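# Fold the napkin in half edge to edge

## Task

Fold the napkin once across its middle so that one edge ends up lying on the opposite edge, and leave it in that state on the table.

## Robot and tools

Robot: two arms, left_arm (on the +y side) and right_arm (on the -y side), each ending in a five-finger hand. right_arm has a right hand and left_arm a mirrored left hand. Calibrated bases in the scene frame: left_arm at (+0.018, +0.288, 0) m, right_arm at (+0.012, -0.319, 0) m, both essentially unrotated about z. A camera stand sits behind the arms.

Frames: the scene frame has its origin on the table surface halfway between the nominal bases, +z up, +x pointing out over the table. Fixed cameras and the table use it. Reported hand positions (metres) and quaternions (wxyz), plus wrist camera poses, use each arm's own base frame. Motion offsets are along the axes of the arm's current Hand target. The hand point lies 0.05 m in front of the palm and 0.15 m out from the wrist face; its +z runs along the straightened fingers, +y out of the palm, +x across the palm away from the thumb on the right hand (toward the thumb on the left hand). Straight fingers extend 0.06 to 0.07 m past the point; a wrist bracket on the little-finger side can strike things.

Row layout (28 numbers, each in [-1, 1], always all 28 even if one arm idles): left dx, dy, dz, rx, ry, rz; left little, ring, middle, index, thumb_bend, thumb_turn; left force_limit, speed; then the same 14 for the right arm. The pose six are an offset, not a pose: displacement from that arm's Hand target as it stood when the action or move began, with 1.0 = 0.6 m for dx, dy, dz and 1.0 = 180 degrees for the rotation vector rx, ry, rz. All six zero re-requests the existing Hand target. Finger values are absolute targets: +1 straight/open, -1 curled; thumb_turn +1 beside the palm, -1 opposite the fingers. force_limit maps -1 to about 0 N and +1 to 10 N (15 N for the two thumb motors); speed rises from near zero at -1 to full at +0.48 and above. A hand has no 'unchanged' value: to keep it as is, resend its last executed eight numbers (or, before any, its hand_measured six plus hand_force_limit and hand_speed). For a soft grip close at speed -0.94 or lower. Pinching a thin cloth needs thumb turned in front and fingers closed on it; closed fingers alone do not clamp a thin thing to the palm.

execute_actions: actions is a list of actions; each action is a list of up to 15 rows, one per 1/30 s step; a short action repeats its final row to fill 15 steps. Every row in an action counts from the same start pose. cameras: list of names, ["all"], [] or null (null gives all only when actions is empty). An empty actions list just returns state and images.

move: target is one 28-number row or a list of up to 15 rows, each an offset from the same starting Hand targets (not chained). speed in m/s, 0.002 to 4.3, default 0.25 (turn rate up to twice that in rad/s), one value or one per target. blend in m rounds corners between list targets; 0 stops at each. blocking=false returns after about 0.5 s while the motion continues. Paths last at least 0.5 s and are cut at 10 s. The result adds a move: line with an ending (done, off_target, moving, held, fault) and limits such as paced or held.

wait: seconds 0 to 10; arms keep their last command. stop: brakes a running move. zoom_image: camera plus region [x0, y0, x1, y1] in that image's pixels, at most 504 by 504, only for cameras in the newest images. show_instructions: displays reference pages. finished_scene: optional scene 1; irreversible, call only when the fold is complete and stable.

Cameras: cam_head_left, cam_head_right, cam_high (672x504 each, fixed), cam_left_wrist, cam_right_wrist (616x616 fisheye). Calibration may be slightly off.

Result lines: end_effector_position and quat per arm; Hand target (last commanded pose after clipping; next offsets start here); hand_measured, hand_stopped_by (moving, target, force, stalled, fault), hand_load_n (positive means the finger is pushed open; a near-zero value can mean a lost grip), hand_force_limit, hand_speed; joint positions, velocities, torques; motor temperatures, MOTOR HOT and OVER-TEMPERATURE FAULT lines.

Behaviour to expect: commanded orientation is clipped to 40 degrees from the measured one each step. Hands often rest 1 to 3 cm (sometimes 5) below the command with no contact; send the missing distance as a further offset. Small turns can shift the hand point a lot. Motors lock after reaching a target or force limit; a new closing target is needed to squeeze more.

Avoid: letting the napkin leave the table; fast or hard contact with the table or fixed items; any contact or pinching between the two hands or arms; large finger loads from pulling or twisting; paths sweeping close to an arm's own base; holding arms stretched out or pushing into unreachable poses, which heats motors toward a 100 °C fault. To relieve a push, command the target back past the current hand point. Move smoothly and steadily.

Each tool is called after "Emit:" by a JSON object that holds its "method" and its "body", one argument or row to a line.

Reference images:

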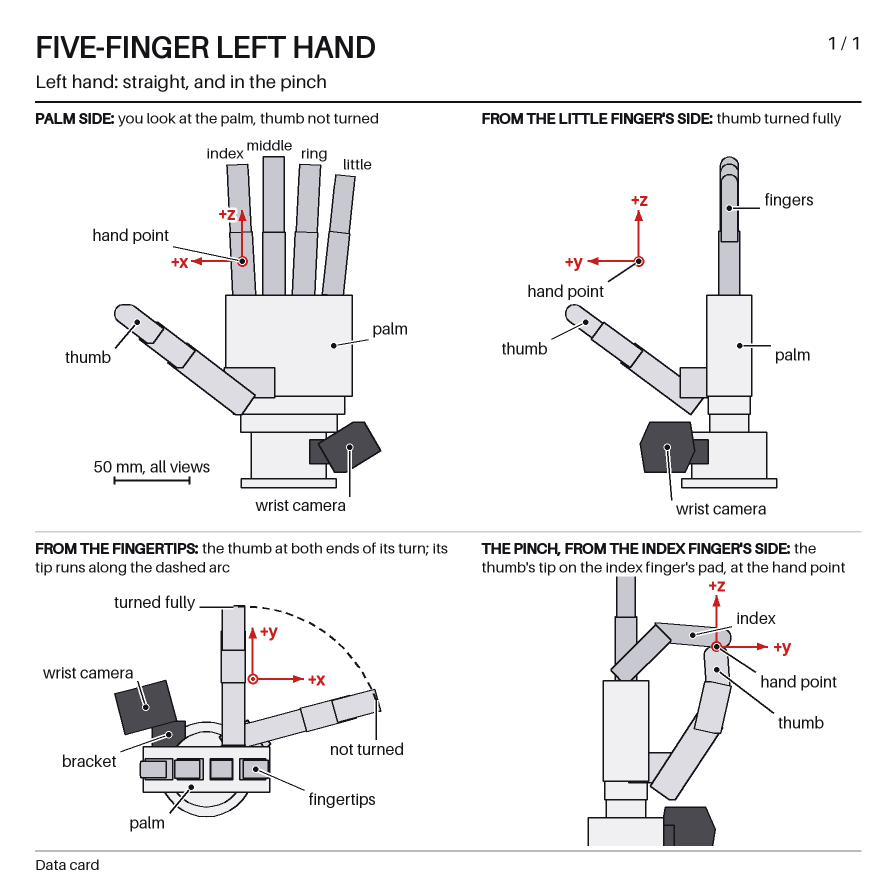

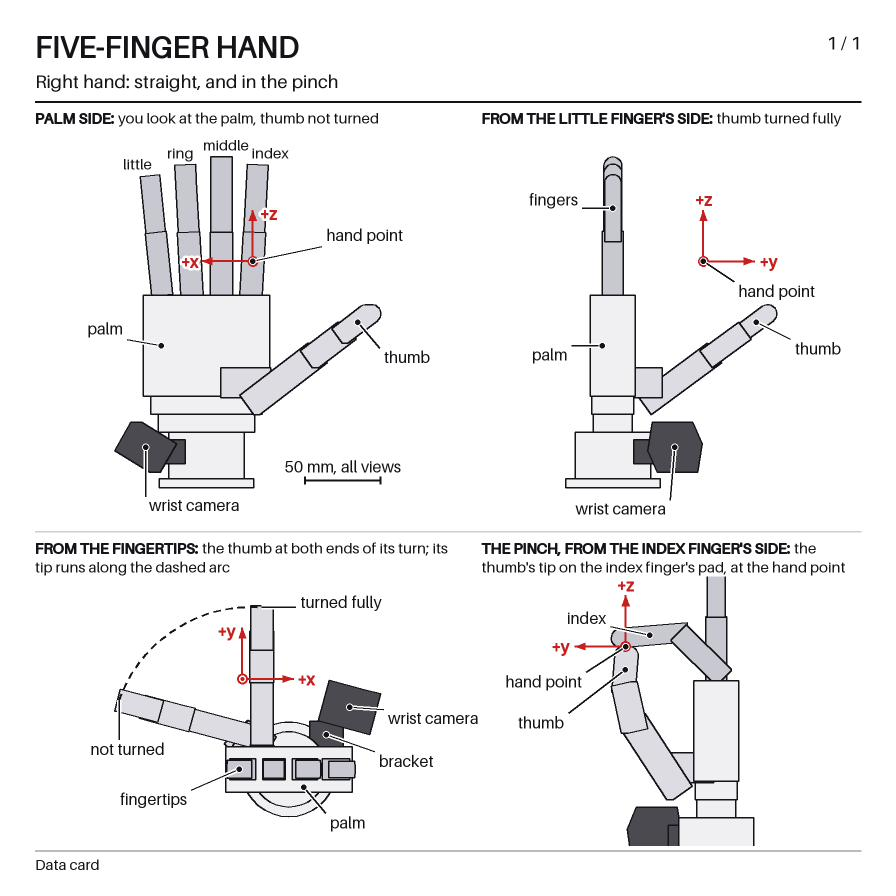

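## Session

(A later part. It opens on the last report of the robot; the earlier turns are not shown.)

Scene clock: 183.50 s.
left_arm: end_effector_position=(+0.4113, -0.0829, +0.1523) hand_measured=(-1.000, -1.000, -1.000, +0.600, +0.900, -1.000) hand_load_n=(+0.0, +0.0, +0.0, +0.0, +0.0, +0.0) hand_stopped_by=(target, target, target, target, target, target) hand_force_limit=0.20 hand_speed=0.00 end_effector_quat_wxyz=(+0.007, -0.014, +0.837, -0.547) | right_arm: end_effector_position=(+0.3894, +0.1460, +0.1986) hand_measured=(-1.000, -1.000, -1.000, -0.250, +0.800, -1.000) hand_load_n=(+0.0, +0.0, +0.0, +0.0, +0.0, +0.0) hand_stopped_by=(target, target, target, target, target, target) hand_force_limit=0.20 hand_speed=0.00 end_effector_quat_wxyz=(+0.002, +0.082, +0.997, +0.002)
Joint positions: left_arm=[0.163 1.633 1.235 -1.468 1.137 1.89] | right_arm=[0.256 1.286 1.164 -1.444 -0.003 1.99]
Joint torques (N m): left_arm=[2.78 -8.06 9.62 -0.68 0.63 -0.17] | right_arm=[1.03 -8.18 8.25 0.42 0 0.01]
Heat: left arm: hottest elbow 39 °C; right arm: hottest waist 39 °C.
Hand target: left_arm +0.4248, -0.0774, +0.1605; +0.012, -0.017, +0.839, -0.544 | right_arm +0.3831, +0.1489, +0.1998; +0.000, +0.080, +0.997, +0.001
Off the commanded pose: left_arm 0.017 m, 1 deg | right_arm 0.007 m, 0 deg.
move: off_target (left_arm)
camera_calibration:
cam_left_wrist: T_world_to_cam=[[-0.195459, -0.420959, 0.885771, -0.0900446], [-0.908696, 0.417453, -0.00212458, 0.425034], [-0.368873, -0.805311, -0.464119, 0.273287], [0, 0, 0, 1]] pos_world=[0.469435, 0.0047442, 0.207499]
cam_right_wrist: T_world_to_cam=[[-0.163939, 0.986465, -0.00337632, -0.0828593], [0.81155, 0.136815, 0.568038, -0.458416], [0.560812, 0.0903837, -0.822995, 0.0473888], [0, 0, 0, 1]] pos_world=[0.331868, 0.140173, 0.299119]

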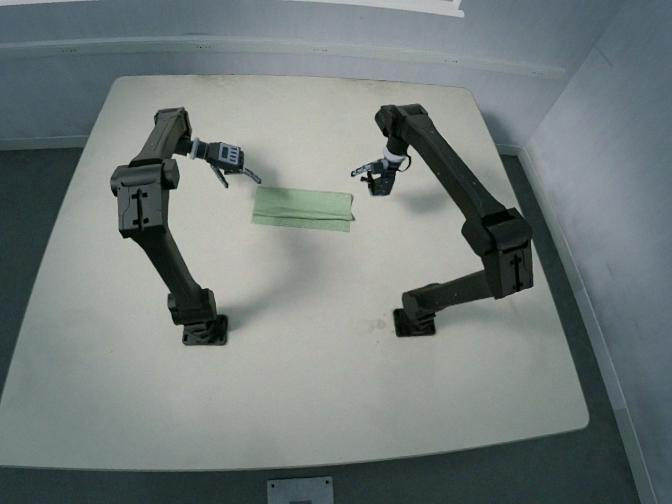

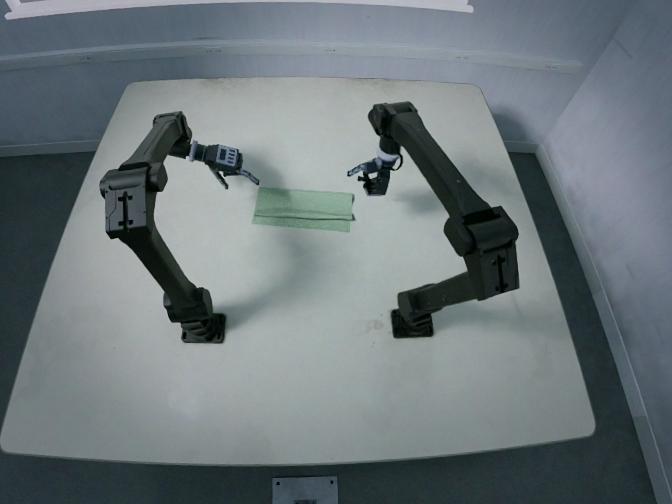

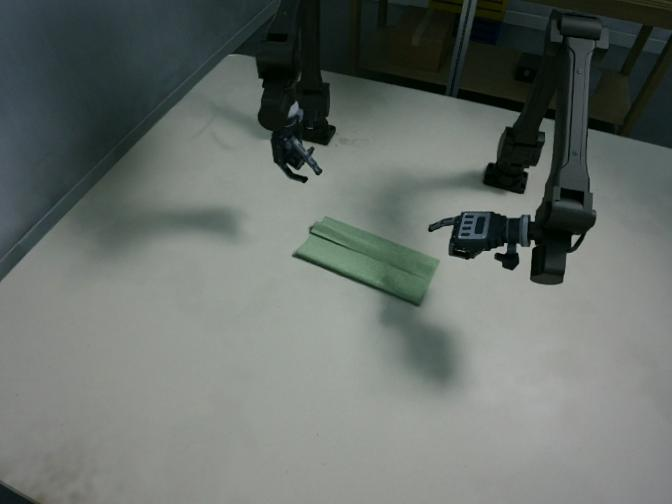

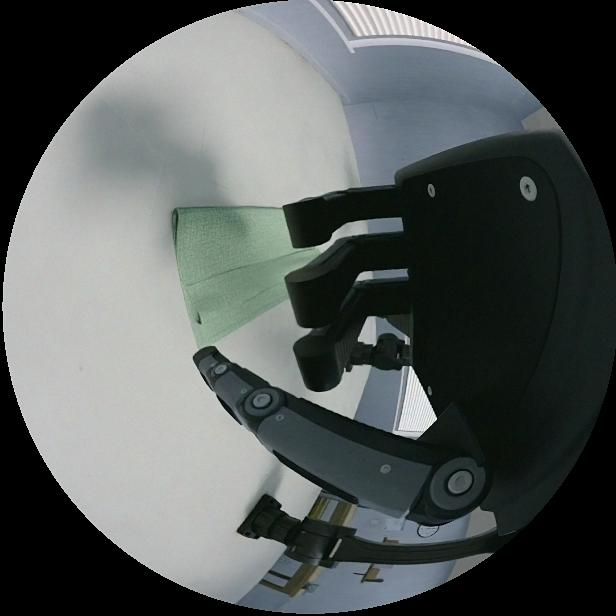

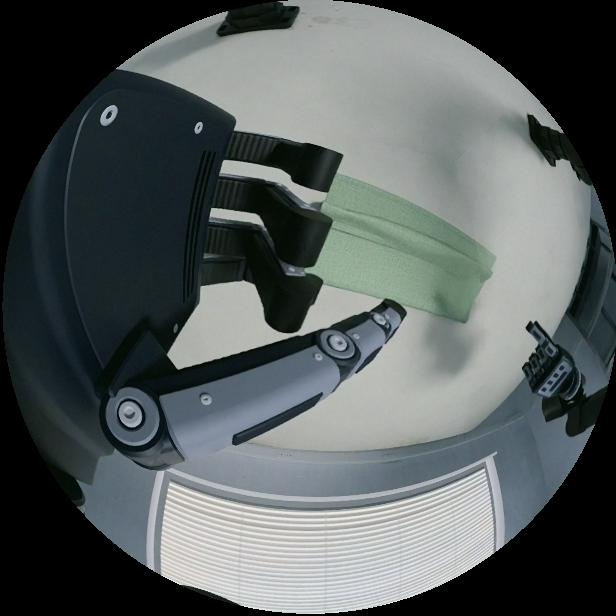

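Emit:
{"method": "move", "body": {
  "target": [0,0,0,0,0,0,-1,-1,-1,0.6,0.9,-1,0.2,0, 0,-0.042,0.2,0,0,0,-1,-1,-1,-0.25,0.8,-1,0.2,0],
  "speed": 0.25,
  "cameras": ["cam_right_wrist","cam_head_left","cam_high"]
}}

Emit:
{"method": "zoom_image", "body": {
  "camera": "cam_right_wrist",
  "region": [250, 120, 500, 370]
}}

Emit:
{"method": "zoom_image", "body": {
  "camera": "cam_head_left",
  "region": [300, 150, 420, 250]
}}

Emit:
{"method": "zoom_image", "body": {
  "camera": "cam_high",
  "region": [240, 160, 380, 280]
}}

Scene clock: 185.33 s.
left_arm: end_effector_position=(+0.4113, -0.0829, +0.1523) hand_measured=(-1.000, -1.000, -1.000, +0.600, +0.900, -1.000) hand_load_n=(+0.0, +0.0, +0.0, +0.0, +0.0, +0.0) hand_stopped_by=(target, target, target, target, target, target) hand_force_limit=0.20 hand_speed=0.00 end_effector_quat_wxyz=(+0.007, -0.014, +0.837, -0.547) | right_arm: end_effector_position=(+0.3774, +0.1277, +0.0819) hand_measured=(-1.000, -1.000, -1.000, -0.250, +0.800, -1.000) hand_load_n=(+0.0, +0.0, +0.0, +0.0, +0.0, +0.0) hand_stopped_by=(target, target, target, target, target, target) hand_force_limit=0.20 hand_speed=0.00 end_effector_quat_wxyz=(-0.001, +0.078, +0.997, +0.000)
Joint positions: left_arm=[0.163 1.633 1.235 -1.468 1.137 1.89] | right_arm=[0.214 1.34 0.894 -1.127 -0.001 1.941]
Joint torques (N m): left_arm=[2.67 -8.06 9.63 -0.64 0.61 -0.2] | right_arm=[-0.67 -6.77 7.79 1.01 -0.05 -0.1]
Heat: left arm: hottest elbow 40 °C; right arm: hottest waist 39 °C.
Hand target: left_arm +0.4248, -0.0774, +0.1605; +0.012, -0.017, +0.839, -0.544 | right_arm +0.3792, +0.1241, +0.0797; +0.000, +0.080, +0.997, +0.001
Off the commanded pose: left_arm 0.017 m, 1 deg | right_arm 0.004 m, 0 deg.
move: off_target (left_arm)
camera_calibration:
cam_right_wrist: T_world_to_cam=[[-0.170311, 0.985371, -0.00614866, -0.0642741], [0.814055, 0.144211, 0.562599, -0.381331], [0.555255, 0.0908115, -0.826707, -0.0380052], [0, 0, 0, 1]] pos_world=[0.32058, 0.121778, 0.182722]
Images, in order (width x height): cam_head_left 672x504, cam_high 672x504, cam_right_wrist 616x616.

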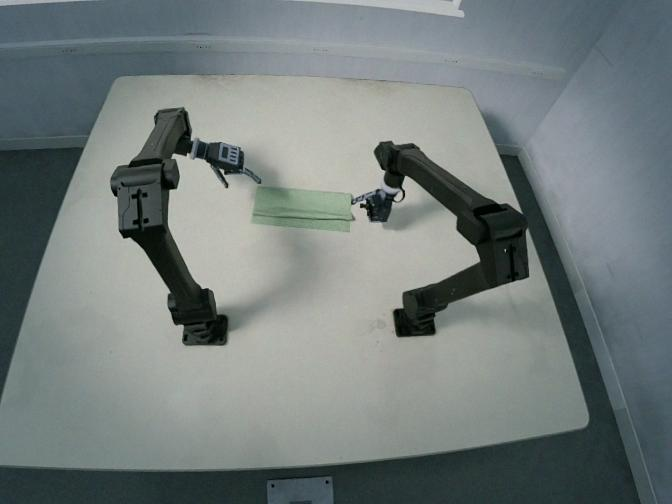

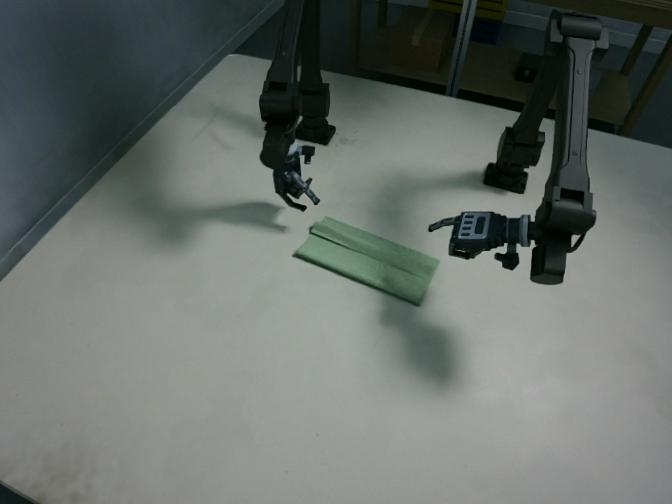

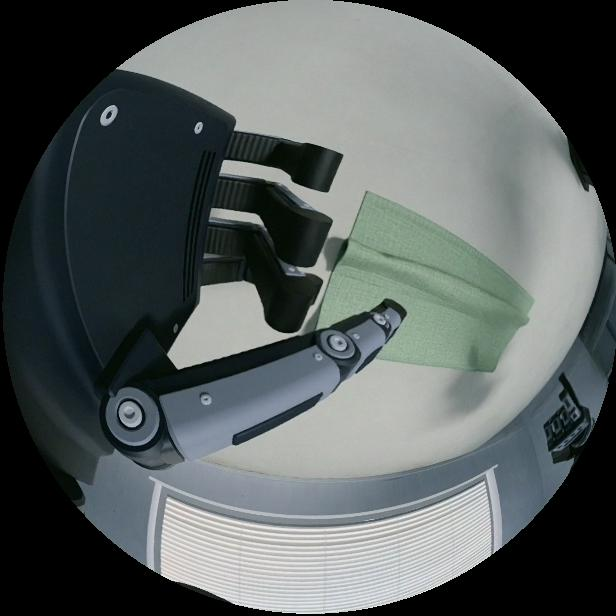

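Scaled by 2.016 from the camera's 616x616 image, which has a finer 880x880 frame.

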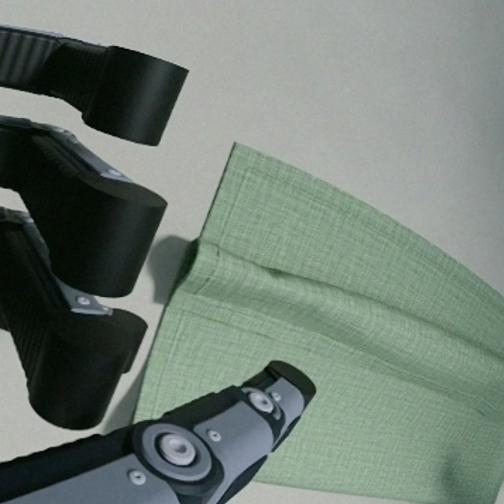

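Scaled by 4.200 from the camera's 672x504 image, which has a finer 960x720 frame.

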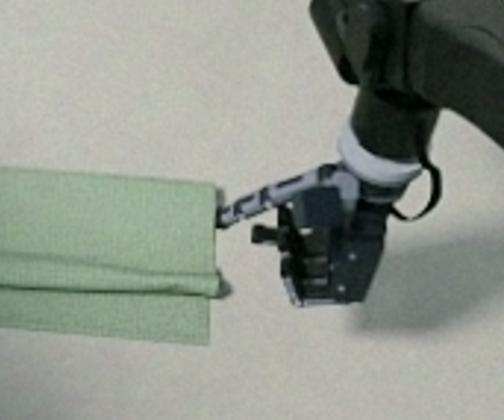

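Scaled by 3.600 from the camera's 672x504 image, which has a finer 960x720 frame.

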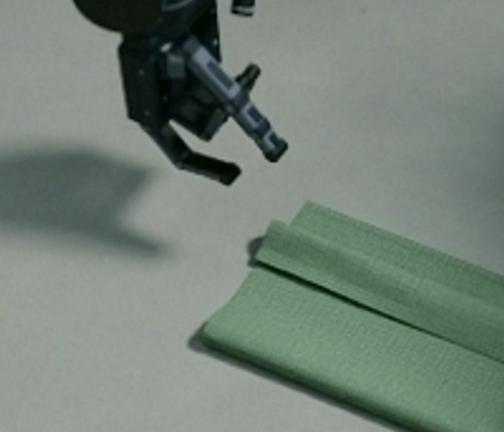

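Emit:
{"method": "move", "body": {
  "target": [0,0,0,0,0,0,-1,-1,-1,0.6,0.9,-1,0.2,0, 0,0,0.095,0,0,0,-1,-1,-1,-0.25,0.8,-1,0.2,0],
  "speed": 0.15,
  "cameras": ["cam_right_wrist","cam_high"]
}}

Emit:
{"method": "zoom_image", "body": {
  "camera": "cam_right_wrist",
  "region": [250, 160, 460, 370]
}}

Emit:
{"method": "zoom_image", "body": {
  "camera": "cam_high",
  "region": [260, 180, 360, 260]
}}

Scene clock: 187.67 s.
left_arm: end_effector_position=(+0.4113, -0.0829, +0.1523) hand_measured=(-1.000, -1.000, -1.000, +0.600, +0.900, -1.000) hand_load_n=(+0.0, +0.0, +0.0, +0.0, +0.0, +0.0) hand_stopped_by=(target, target, target, target, target, target) hand_force_limit=0.20 hand_speed=0.00 end_effector_quat_wxyz=(+0.007, -0.014, +0.837, -0.547) | right_arm: end_effector_position=(+0.3782, +0.1279, +0.0256) hand_measured=(-1.000, -1.000, -1.000, -0.250, +0.800, -1.000) hand_load_n=(+0.0, +0.0, +0.5, +0.0, +0.0, +0.0) hand_stopped_by=(target, target, target, target, target, target) hand_force_limit=0.20 hand_speed=0.00 end_effector_quat_wxyz=(+0.000, +0.078, +0.997, +0.001)
Joint positions: left_arm=[0.163 1.633 1.235 -1.468 1.137 1.89] | right_arm=[0.214 1.427 0.809 -0.953 -0.001 1.941]
Joint torques (N m): left_arm=[2.73 -8.29 9.63 -0.61 0.62 -0.19] | right_arm=[-1.08 -6.77 6.94 1.07 -0.08 -0.08]
Heat: left arm: hottest elbow 40 °C; right arm: hottest waist 39 °C.
Hand target: left_arm +0.4248, -0.0774, +0.1605; +0.012, -0.017, +0.839, -0.544 | right_arm +0.3793, +0.1242, +0.0227; +0.000, +0.080, +0.997, +0.001
Off the commanded pose: left_arm 0.017 m, 1 deg | right_arm 0.005 m, 0 deg.
move: off_target (left_arm)
camera_calibration:
cam_right_wrist: T_world_to_cam=[[-0.171089, 0.985237, -0.0060917, -0.064375], [0.812707, 0.144619, 0.56444, -0.349869], [0.556988, 0.091619, -0.825452, -0.0857305], [0, 0, 0, 1]] pos_world=[0.321078, 0.121877, 0.126322]
Images, in order (width x height): cam_high 672x504, cam_right_wrist 616x616.

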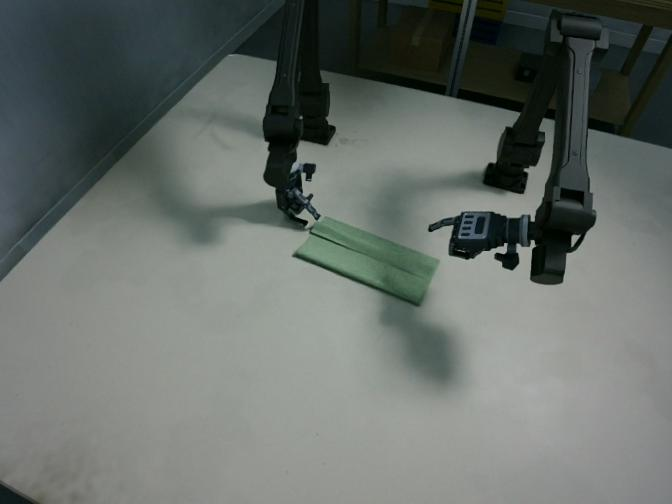

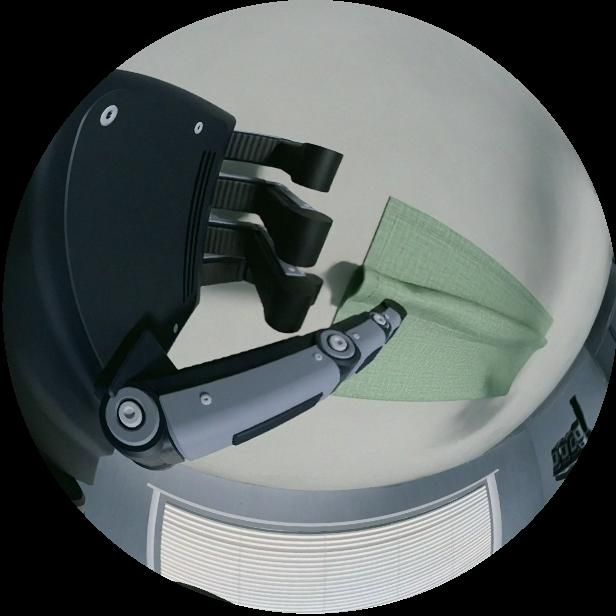

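Scaled by 2.400 from the camera's 616x616 image, which has a finer 880x880 frame.

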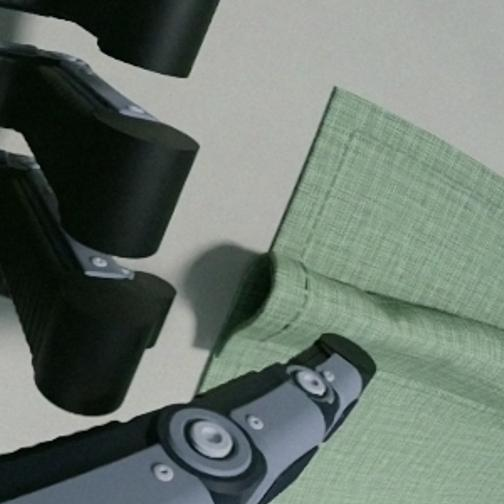

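Scaled by 5.040 from the camera's 672x504 image, which has a finer 960x720 frame.

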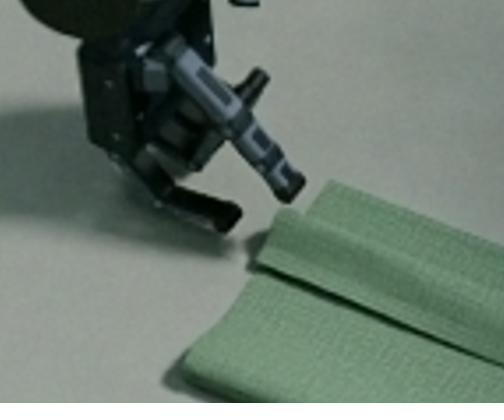

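Emit:
{"method": "move", "body": {
  "target": [
    [0,0,0,0,0,0,-1,-1,-1,0.6,0.9,-1,0.2,0, 0,-0.005,0.012,0,0,0,-1,-1,-1,-0.25,0.8,-1,0.2,0],
    [0,0,0,0,0,0,-1,-1,-1,0.6,0.9,-1,0.2,0, 0,0.045,0.012,0,0,0,-1,-1,-1,-0.25,0.8,-1,0.2,0]
  ],
  "speed": 0.06,
  "cameras": ["cam_right_wrist","cam_high"]
}}

Emit:
{"method": "zoom_image", "body": {
  "camera": "cam_right_wrist",
  "region": [250, 160, 460, 370]
}}

Emit:
{"method": "zoom_image", "body": {
  "camera": "cam_high",
  "region": [260, 180, 360, 260]
}}

Scene clock: 190.67 s.
left_arm: end_effector_position=(+0.4113, -0.0829, +0.1523) hand_measured=(-1.000, -1.000, -1.000, +0.600, +0.900, -1.000) hand_load_n=(+0.0, +0.0, +0.0, +0.0, +0.0, +0.0) hand_stopped_by=(target, target, target, target, target, target) hand_force_limit=0.20 hand_speed=0.00 end_effector_quat_wxyz=(+0.007, -0.014, +0.837, -0.547) | right_arm: end_effector_position=(+0.3758, +0.1407, +0.0186) hand_measured=(-1.000, -1.000, -1.000, -0.250, +0.800, -1.000) hand_load_n=(+0.0, +0.0, +0.0, -1.0, +0.0, +0.0) hand_stopped_by=(target, target, target, target, target, target) hand_force_limit=0.20 hand_speed=0.00 end_effector_quat_wxyz=(+0.001, +0.086, +0.996, -0.001)
Joint positions: left_arm=[0.163 1.633 1.235 -1.468 1.137 1.89] | right_arm=[0.256 1.439 0.799 -0.93 0.002 1.999]
Joint torques (N m): left_arm=[2.73 -8 9.63 -0.58 0.61 -0.18] | right_arm=[1.85 -4.6 9.31 0.98 -0.23 -0.02]
Heat: left arm: hottest elbow 40 °C; right arm: hottest waist 39 °C.
Hand target: left_arm +0.4248, -0.0774, +0.1605; +0.012, -0.017, +0.839, -0.544 | right_arm +0.3837, +0.1510, +0.0156; +0.001, +0.080, +0.997, +0.001
Off the commanded pose: left_arm 0.017 m, 1 deg | right_arm 0.013 m, 1 deg.
move: off_target (left_arm, right_arm)
camera_calibration:
cam_right_wrist: T_world_to_cam=[[-0.154866, 0.987891, -0.0093659, -0.0838991], [0.813885, 0.13295, 0.56561, -0.344706], [0.560007, 0.0799708, -0.824619, -0.0909022], [0, 0, 0, 1]] pos_world=[0.318464, 0.135981, 0.119224]
Images, in order (width x height): cam_high 672x504, cam_right_wrist 616x616.

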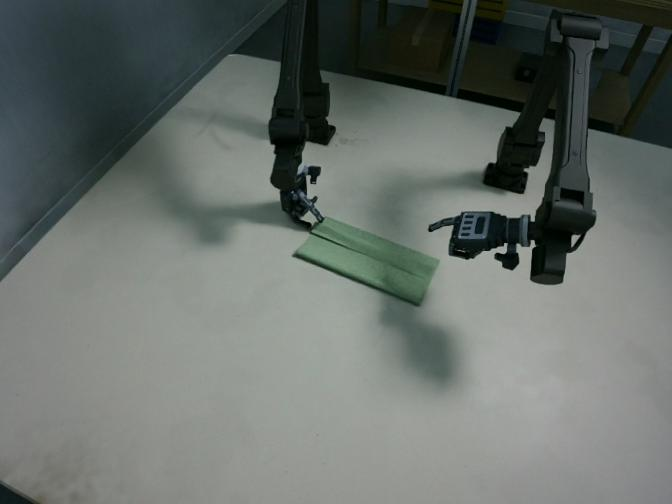

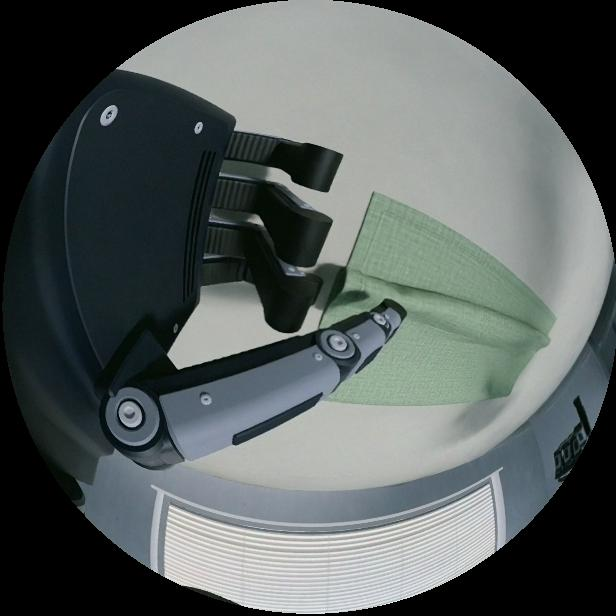

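Scaled by 2.400 from the camera's 616x616 image, which has a finer 880x880 frame.

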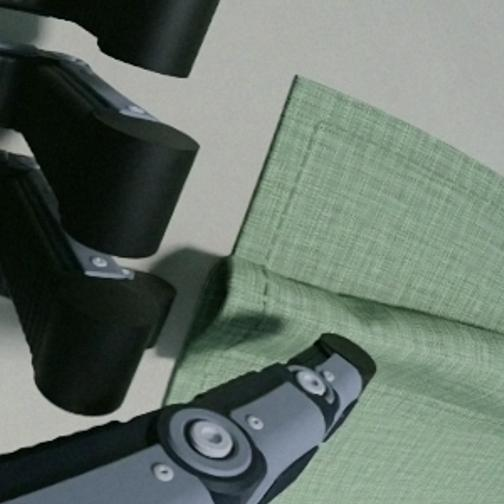

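Scaled by 5.040 from the camera's 672x504 image, which has a finer 960x720 frame.

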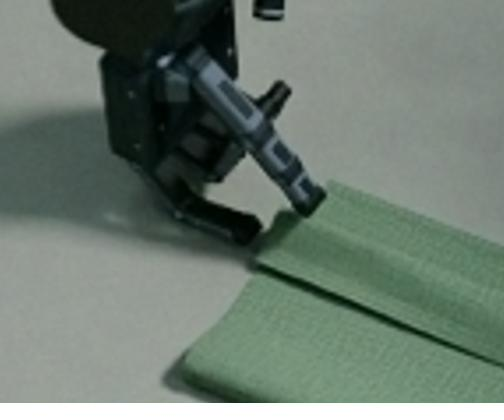

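Emit:
{"method": "move", "body": {
  "target": [0,0,0,0,0,0,-1,-1,-1,0.6,0.9,-1,0.2,0, 0,0.035,-0.003,0,0,0,-1,-1,-1,-0.25,0.8,-1,0.2,0],
  "speed": 0.06,
  "cameras": ["cam_right_wrist","cam_high"]
}}

Emit:
{"method": "zoom_image", "body": {
  "camera": "cam_right_wrist",
  "region": [250, 160, 460, 370]
}}

Emit:
{"method": "zoom_image", "body": {
  "camera": "cam_high",
  "region": [260, 180, 360, 260]
}}

Scene clock: 192.00 s.
left_arm: end_effector_position=(+0.4113, -0.0829, +0.1523) hand_measured=(-1.000, -1.000, -1.000, +0.600, +0.900, -1.000) hand_load_n=(+0.5, +0.0, +0.0, -0.5, +0.0, +0.0) hand_stopped_by=(target, target, target, target, target, target) hand_force_limit=0.20 hand_speed=0.00 end_effector_quat_wxyz=(+0.007, -0.014, +0.837, -0.547) | right_arm: end_effector_position=(+0.3794, +0.1605, +0.0189) hand_measured=(-1.000, -1.000, -1.000, -0.250, +0.800, -1.000) hand_load_n=(+0.0, +0.0, +0.0, -0.5, +0.0, +0.0) hand_stopped_by=(target, target, target, target, target, target) hand_force_limit=0.20 hand_speed=0.00 end_effector_quat_wxyz=(+0.003, +0.086, +0.996, -0.001)
Joint positions: left_arm=[0.163 1.633 1.235 -1.468 1.137 1.89] | right_arm=[0.308 1.459 0.822 -0.93 0.005 2.05]
Joint torques (N m): left_arm=[2.78 -8 9.63 -0.64 0.61 -0.17] | right_arm=[1.44 -4.95 9.83 0.72 -0.32 0.02]
Heat: left arm: hottest elbow 40 °C; right arm: hottest waist 39 °C.
Hand target: left_arm +0.4248, -0.0774, +0.1605; +0.012, -0.017, +0.839, -0.544 | right_arm +0.3870, +0.1718, +0.0175; +0.001, +0.080, +0.997, +0.001
Off the commanded pose: left_arm 0.017 m, 1 deg | right_arm 0.014 m, 1 deg.
move: off_target (left_arm, right_arm)
camera_calibration:
cam_right_wrist: T_world_to_cam=[[-0.155948, 0.987702, -0.0111871, -0.102452], [0.812013, 0.134641, 0.567897, -0.350083], [0.562419, 0.0794786, -0.823023, -0.0950645], [0, 0, 0, 1]] pos_world=[0.32176, 0.155883, 0.119425]
Images, in order (width x height): cam_high 672x504, cam_right_wrist 616x616.

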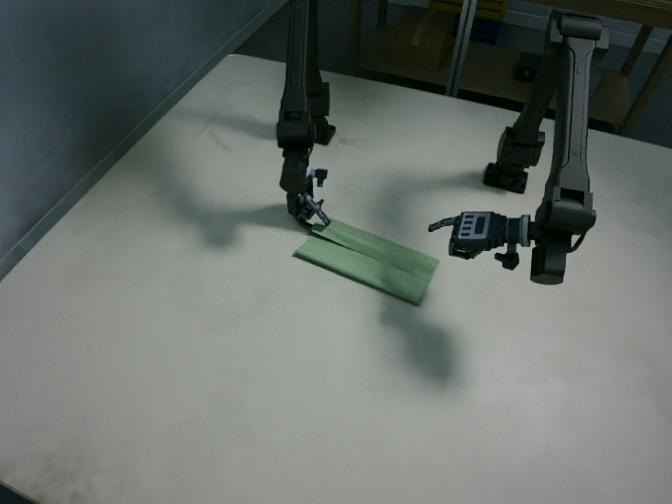

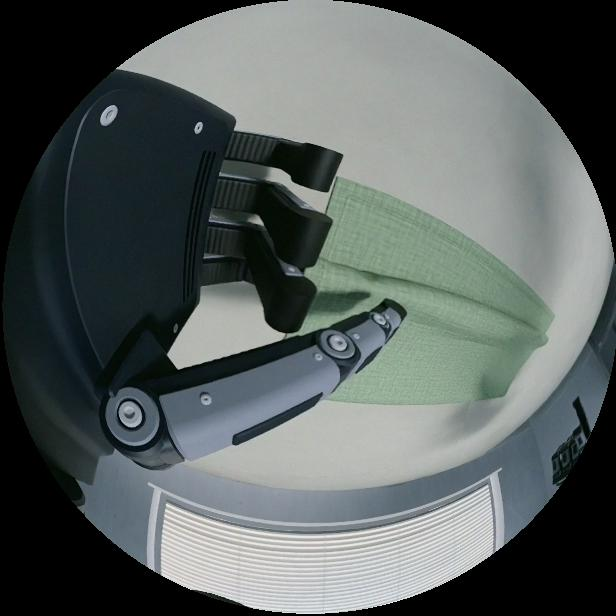

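Scaled by 2.400 from the camera's 616x616 image, which has a finer 880x880 frame.

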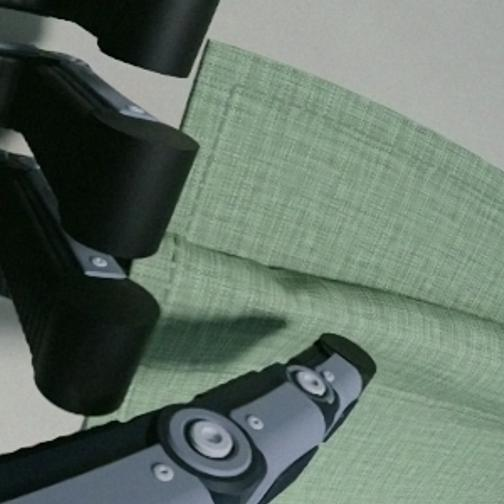

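Scaled by 5.040 from the camera's 672x504 image, which has a finer 960x720 frame.

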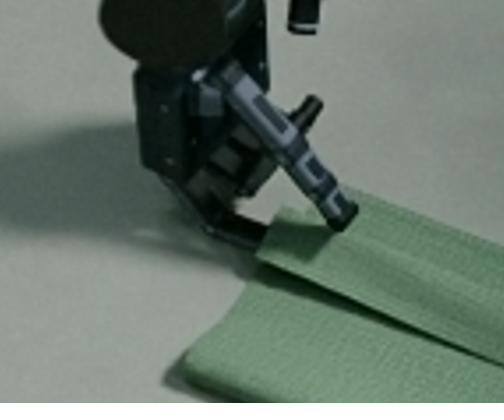

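Emit:
{"method": "move", "body": {
  "target": [0,0,0,0,0,0,-1,-1,-1,0.6,0.9,-1,0.2,0, 0,0.03,-0.003,0,0,0,-1,-1,-1,-0.25,0.8,-1,0.2,0],
  "speed": 0.06,
  "cameras": ["cam_right_wrist","cam_high"]
}}

Emit:
{"method": "zoom_image", "body": {
  "camera": "cam_high",
  "region": [260, 180, 360, 260]
}}

Scene clock: 194.00 s.
left_arm: end_effector_position=(+0.4113, -0.0829, +0.1523) hand_measured=(-1.000, -1.000, -1.000, +0.600, +0.900, -1.000) hand_load_n=(+0.0, +0.0, +0.0, +0.0, +0.0, +0.0) hand_stopped_by=(target, target, target, target, target, target) hand_force_limit=0.20 hand_speed=0.00 end_effector_quat_wxyz=(+0.007, -0.014, +0.837, -0.547) | right_arm: end_effector_position=(+0.3827, +0.1780, +0.0192) hand_measured=(-1.000, -1.000, -1.000, -0.250, +0.800, -1.000) hand_load_n=(+0.0, +0.0, +0.0, -1.0, -0.5, +0.0) hand_stopped_by=(target, target, target, target, target, target) hand_force_limit=0.20 hand_speed=0.00 end_effector_quat_wxyz=(+0.003, +0.083, +0.997, +0.000)
Joint positions: left_arm=[0.163 1.633 1.235 -1.468 1.137 1.89] | right_arm=[0.349 1.48 0.845 -0.93 0.002 2.086]
Joint torques (N m): left_arm=[2.67 -8.18 9.63 -0.62 0.61 -0.18] | right_arm=[1.79 -5.48 9.94 0.38 -0.3 -0.01]
Heat: left arm: hottest elbow 40 °C; right arm: hottest waist 39 °C.
Hand target: left_arm +0.4248, -0.0774, +0.1605; +0.012, -0.017, +0.839, -0.544 | right_arm +0.3897, +0.1894, +0.0192; +0.000, +0.080, +0.997, +0.001
Off the commanded pose: left_arm 0.017 m, 1 deg | right_arm 0.014 m, 0 deg.
joint sent to its limit (right arm) — joint 6 (wrist roll), upper limit. The joint targets still meet the commanded pose.
move: off_target (left_arm, right_arm)
camera_calibration:
cam_right_wrist: T_world_to_cam=[[-0.161584, 0.986822, -0.00848447, -0.11688], [0.810636, 0.137628, 0.569147, -0.355275], [0.562814, 0.0850872, -0.822192, -0.0992341], [0, 0, 0, 1]] pos_world=[0.324963, 0.172679, 0.119622]
Images, in order (width x height): cam_high 672x504, cam_right_wrist 616x616.

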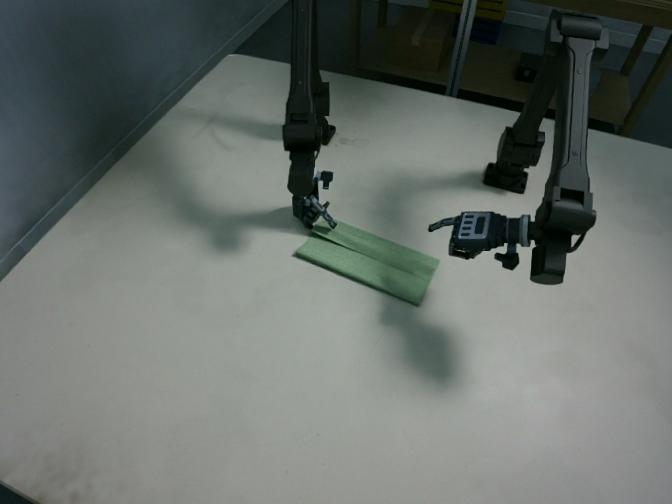

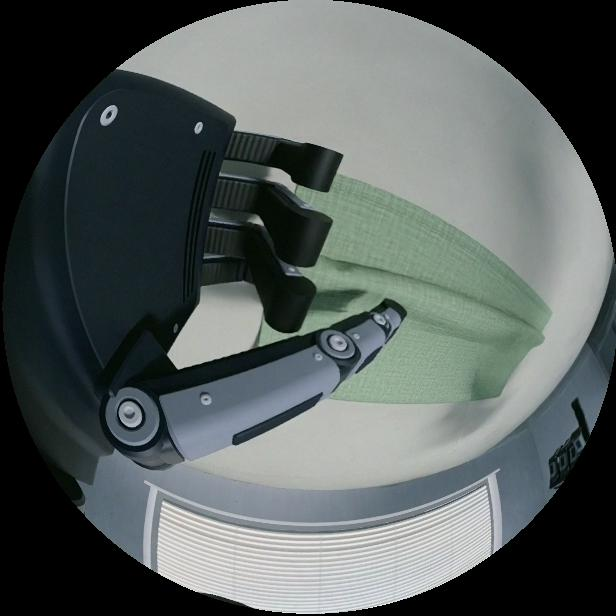

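Scaled by 5.040 from the camera's 672x504 image, which has a finer 960x720 frame.

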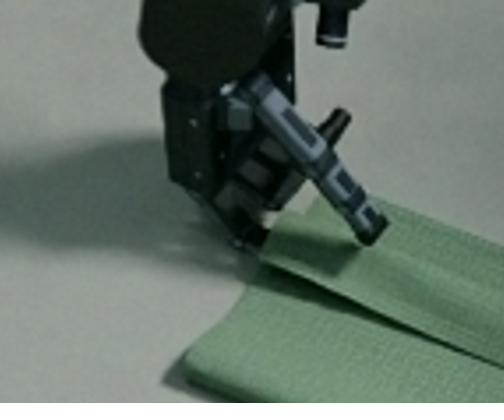

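Emit:
{"method": "execute_actions", "body": {
  "actions": [
    [[0,0,0,0,0,0,-1,-1,-1,0.6,0.9,-1,0.2,0, 0,0,0,0,0,0,-1,-1,-1,-0.25,0.05,-1,0.1,-0.6]],
    [[0,0,0,0,0,0,-1,-1,-1,0.6,0.9,-1,0.2,0, 0,0,0,0,0,0,-1,-1,-1,-0.25,0.05,-1,0.1,-0.6]]
  ],
  "cameras": ["cam_right_wrist","cam_high"]
}}

Emit:
{"method": "zoom_image", "body": {
  "camera": "cam_high",
  "region": [260, 180, 360, 260]
}}

Scene clock: 195.47 s.
left_arm: end_effector_position=(+0.4113, -0.0829, +0.1523) hand_measured=(-1.000, -1.000, -1.000, +0.600, +0.900, -1.000) hand_load_n=(+0.0, +0.0, +0.5, +0.0, +0.0, +0.0) hand_stopped_by=(target, target, target, target, target, target) hand_force_limit=0.20 hand_speed=0.00 end_effector_quat_wxyz=(+0.007, -0.014, +0.837, -0.547) | right_arm: end_effector_position=(+0.3827, +0.1780, +0.0193) hand_measured=(-1.000, -1.000, -1.000, -0.250, +0.450, -1.000) hand_load_n=(+0.0, +0.0, -1.5, -1.0, +9.5, +3.0) hand_stopped_by=(target, target, target, target, force, target) hand_force_limit=0.10 hand_speed=-0.60 end_effector_quat_wxyz=(+0.003, +0.083, +0.997, +0.000)
Joint positions: left_arm=[0.163 1.633 1.235 -1.468 1.137 1.89] | right_arm=[0.349 1.48 0.845 -0.93 0.002 2.086]
Joint torques (N m): left_arm=[2.61 -8.06 9.57 -0.64 0.61 -0.19] | right_arm=[1.96 -5.83 10.02 0.43 -0.34 -0.05]
Heat: left arm: hottest elbow 41 °C; right arm: hottest waist 39 °C.
Hand target: left_arm +0.4248, -0.0774, +0.1605; +0.012, -0.017, +0.839, -0.544 | right_arm +0.3897, +0.1895, +0.0192; +0.000, +0.079, +0.997, +0.001
Off the commanded pose: left_arm 0.017 m, 1 deg | right_arm 0.013 m, 1 deg.
joint sent to its limit (right arm) — joint 6 (wrist roll), upper limit. The joint targets still meet the commanded pose.
Step readings (end_effector_position of left_arm | right_arm):
0: (+0.4113, -0.0829, +0.1523) | (+0.3827, +0.1780, +0.0192)
1: (+0.4113, -0.0829, +0.1523) | (+0.3827, +0.1780, +0.0192)
2: (+0.4113, -0.0829, +0.1523) | (+0.3827, +0.1780, +0.0192)
4: (+0.4113, -0.0829, +0.1523) | (+0.3827, +0.1780, +0.0192)
8: (+0.4113, -0.0829, +0.1523) | (+0.3827, +0.1779, +0.0192)
15: (+0.4113, -0.0829, +0.1523) | (+0.3827, +0.1780, +0.0193)
16: (+0.4113, -0.0829, +0.1523) | (+0.3827, +0.1780, +0.0193)
17: (+0.4113, -0.0829, +0.1523) | (+0.3827, +0.1780, +0.0193)
19: (+0.4113, -0.0829, +0.1523) | (+0.3827, +0.1780, +0.0193)
23: (+0.4113, -0.0829, +0.1523) | (+0.3827, +0.1780, +0.0193)
30: (+0.4113, -0.0829, +0.1523) | (+0.3827, +0.1780, +0.0193)
camera_calibration:
cam_right_wrist: T_world_to_cam=[[-0.160862, 0.986944, -0.00810022, -0.11728], [0.810778, 0.13682, 0.569139, -0.355194], [0.562816, 0.0849851, -0.822201, -0.0992245], [0, 0, 0, 1]] pos_world=[0.324963, 0.172779, 0.119622]
Images, in order (width x height): cam_high 672x504, cam_right_wrist 616x616.

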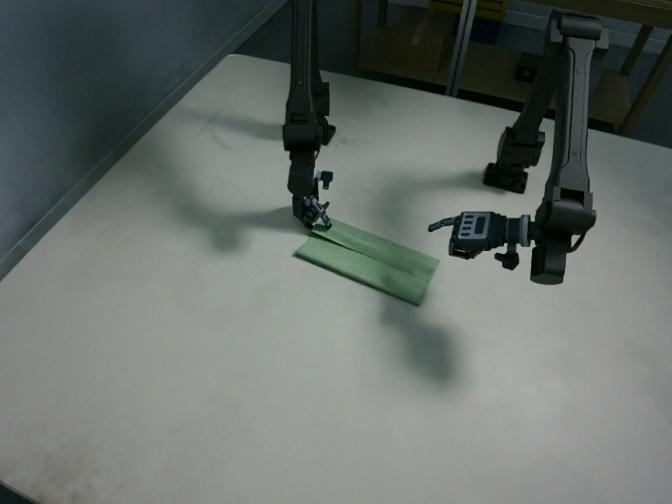

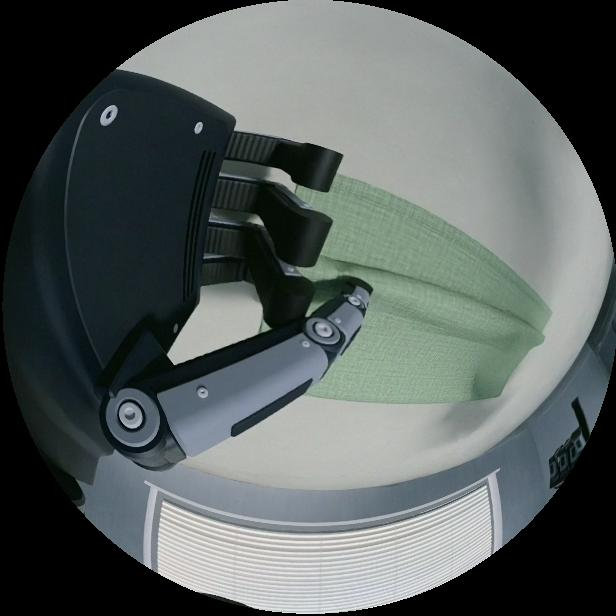

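Scaled by 5.040 from the camera's 672x504 image, which has a finer 960x720 frame.

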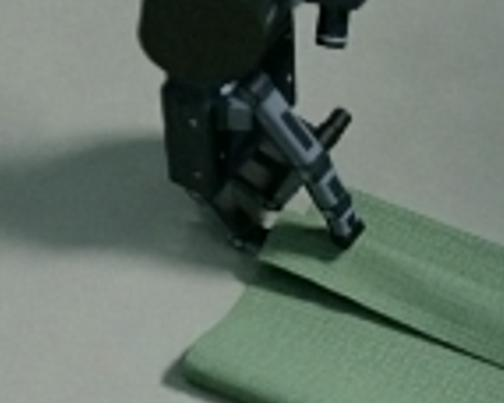

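Emit:
{"method": "execute_actions", "body": {
  "actions": [
    [[0,0,0,0,0,0,-1,-1,-1,0.6,0.9,-1,0.2,0, 0,0,0,0,0,0,-1,-1,-1,-0.25,0.6,-0.84,0.1,-0.2]],
    [[0,0,0,0,0,0,-1,-1,-1,0.6,0.9,-1,0.2,0, 0,0,0,0,0,0,-1,-1,-1,-0.25,0.05,-0.84,0.1,-0.6]],
    [[0,0,0,0,0,0,-1,-1,-1,0.6,0.9,-1,0.2,0, 0,0,0,0,0,0,-1,-1,-1,-0.25,0.05,-0.84,0.1,-0.6]]
  ],
  "cameras": ["cam_right_wrist","cam_high"]
}}

Emit:
{"method": "zoom_image", "body": {
  "camera": "cam_high",
  "region": [260, 180, 360, 260]
}}

Scene clock: 198.23 s.
left_arm: end_effector_position=(+0.4113, -0.0829, +0.1523) hand_measured=(-1.000, -1.000, -1.000, +0.600, +0.900, -1.000) hand_load_n=(+0.5, +0.0, +0.0, +0.0, +0.0, +0.0) hand_stopped_by=(target, target, target, target, target, target) hand_force_limit=0.20 hand_speed=0.00 end_effector_quat_wxyz=(+0.007, -0.014, +0.837, -0.547) | right_arm: end_effector_position=(+0.3827, +0.1780, +0.0193) hand_measured=(-1.000, -1.000, -1.000, -0.250, +0.362, -0.840) hand_load_n=(+0.0, +0.0, -2.5, -1.0, +9.5, +4.0) hand_stopped_by=(target, target, target, target, force, target) hand_force_limit=0.10 hand_speed=-0.60 end_effector_quat_wxyz=(+0.003, +0.083, +0.997, +0.000)
Joint positions: left_arm=[0.163 1.633 1.235 -1.468 1.137 1.89] | right_arm=[0.349 1.48 0.845 -0.93 0.002 2.087]
Joint torques (N m): left_arm=[2.55 -8.12 9.55 -0.62 0.6 -0.18] | right_arm=[1.55 -5.54 10.19 0.27 -0.29 -0.01]
Heat: left arm: hottest elbow 41 °C; right arm: hottest waist 39 °C.
Hand target: left_arm +0.4248, -0.0774, +0.1605; +0.012, -0.017, +0.839, -0.544 | right_arm +0.3897, +0.1895, +0.0192; +0.000, +0.080, +0.997, +0.001
Off the commanded pose: left_arm 0.017 m, 1 deg | right_arm 0.013 m, 1 deg.
joint sent to its limit (right arm) — joint 6 (wrist roll), upper limit. The joint targets still meet the commanded pose.
Step readings (end_effector_position of left_arm | right_arm):
0: (+0.4113, -0.0829, +0.1523) | (+0.3827, +0.1780, +0.0193)
1: (+0.4113, -0.0829, +0.1523) | (+0.3827, +0.1780, +0.0193)
2: (+0.4113, -0.0829, +0.1523) | (+0.3827, +0.1780, +0.0193)
4: (+0.4113, -0.0829, +0.1523) | (+0.3827, +0.1780, +0.0193)
8: (+0.4113, -0.0829, +0.1523) | (+0.3827, +0.1780, +0.0193)
15: (+0.4113, -0.0829, +0.1523) | (+0.3827, +0.1780, +0.0193)
16: (+0.4113, -0.0829, +0.1523) | (+0.3827, +0.1780, +0.0193)
17: (+0.4113, -0.0829, +0.1523) | (+0.3827, +0.1780, +0.0193)
19: (+0.4113, -0.0829, +0.1523) | (+0.3827, +0.1780, +0.0193)
23: (+0.4113, -0.0829, +0.1523) | (+0.3827, +0.1780, +0.0193)
30: (+0.4113, -0.0829, +0.1523) | (+0.3827, +0.1780, +0.0193)
31: (+0.4113, -0.0829, +0.1523) | (+0.3827, +0.1780, +0.0193)
32: (+0.4113, -0.0829, +0.1523) | (+0.3827, +0.1780, +0.0193)
34: (+0.4113, -0.0829, +0.1523) | (+0.3827, +0.1780, +0.0193)
38: (+0.4113, -0.0829, +0.1523) | (+0.3827, +0.1780, +0.0193)
45: (+0.4113, -0.0829, +0.1523) | (+0.3827, +0.1780, +0.0193)
camera_calibration:
cam_right_wrist: T_world_to_cam=[[-0.160511, 0.987001, -0.00809511, -0.117404], [0.810842, 0.136531, 0.569118, -0.355162], [0.562825, 0.0847856, -0.822216, -0.0991909], [0, 0, 0, 1]] pos_world=[0.324963, 0.172779, 0.119622]
Images, in order (width x height): cam_high 672x504, cam_right_wrist 616x616.

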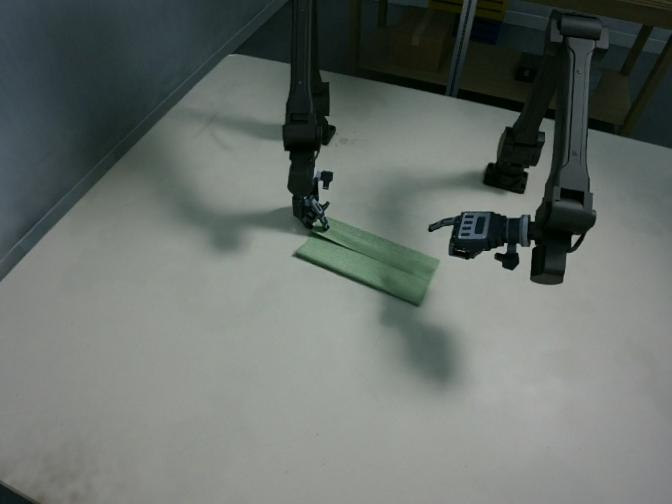

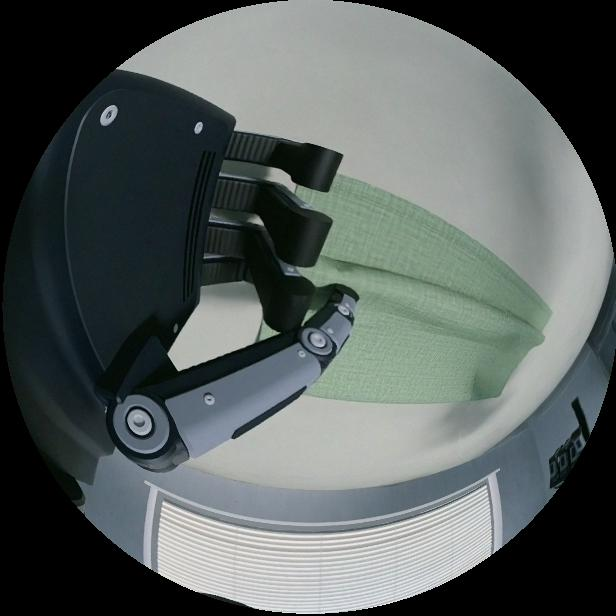

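Scaled by 5.040 from the camera's 672x504 image, which has a finer 960x720 frame.

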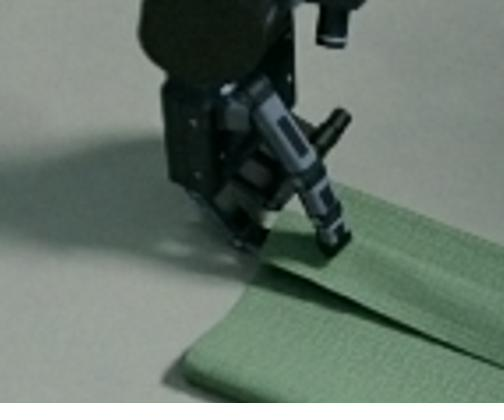

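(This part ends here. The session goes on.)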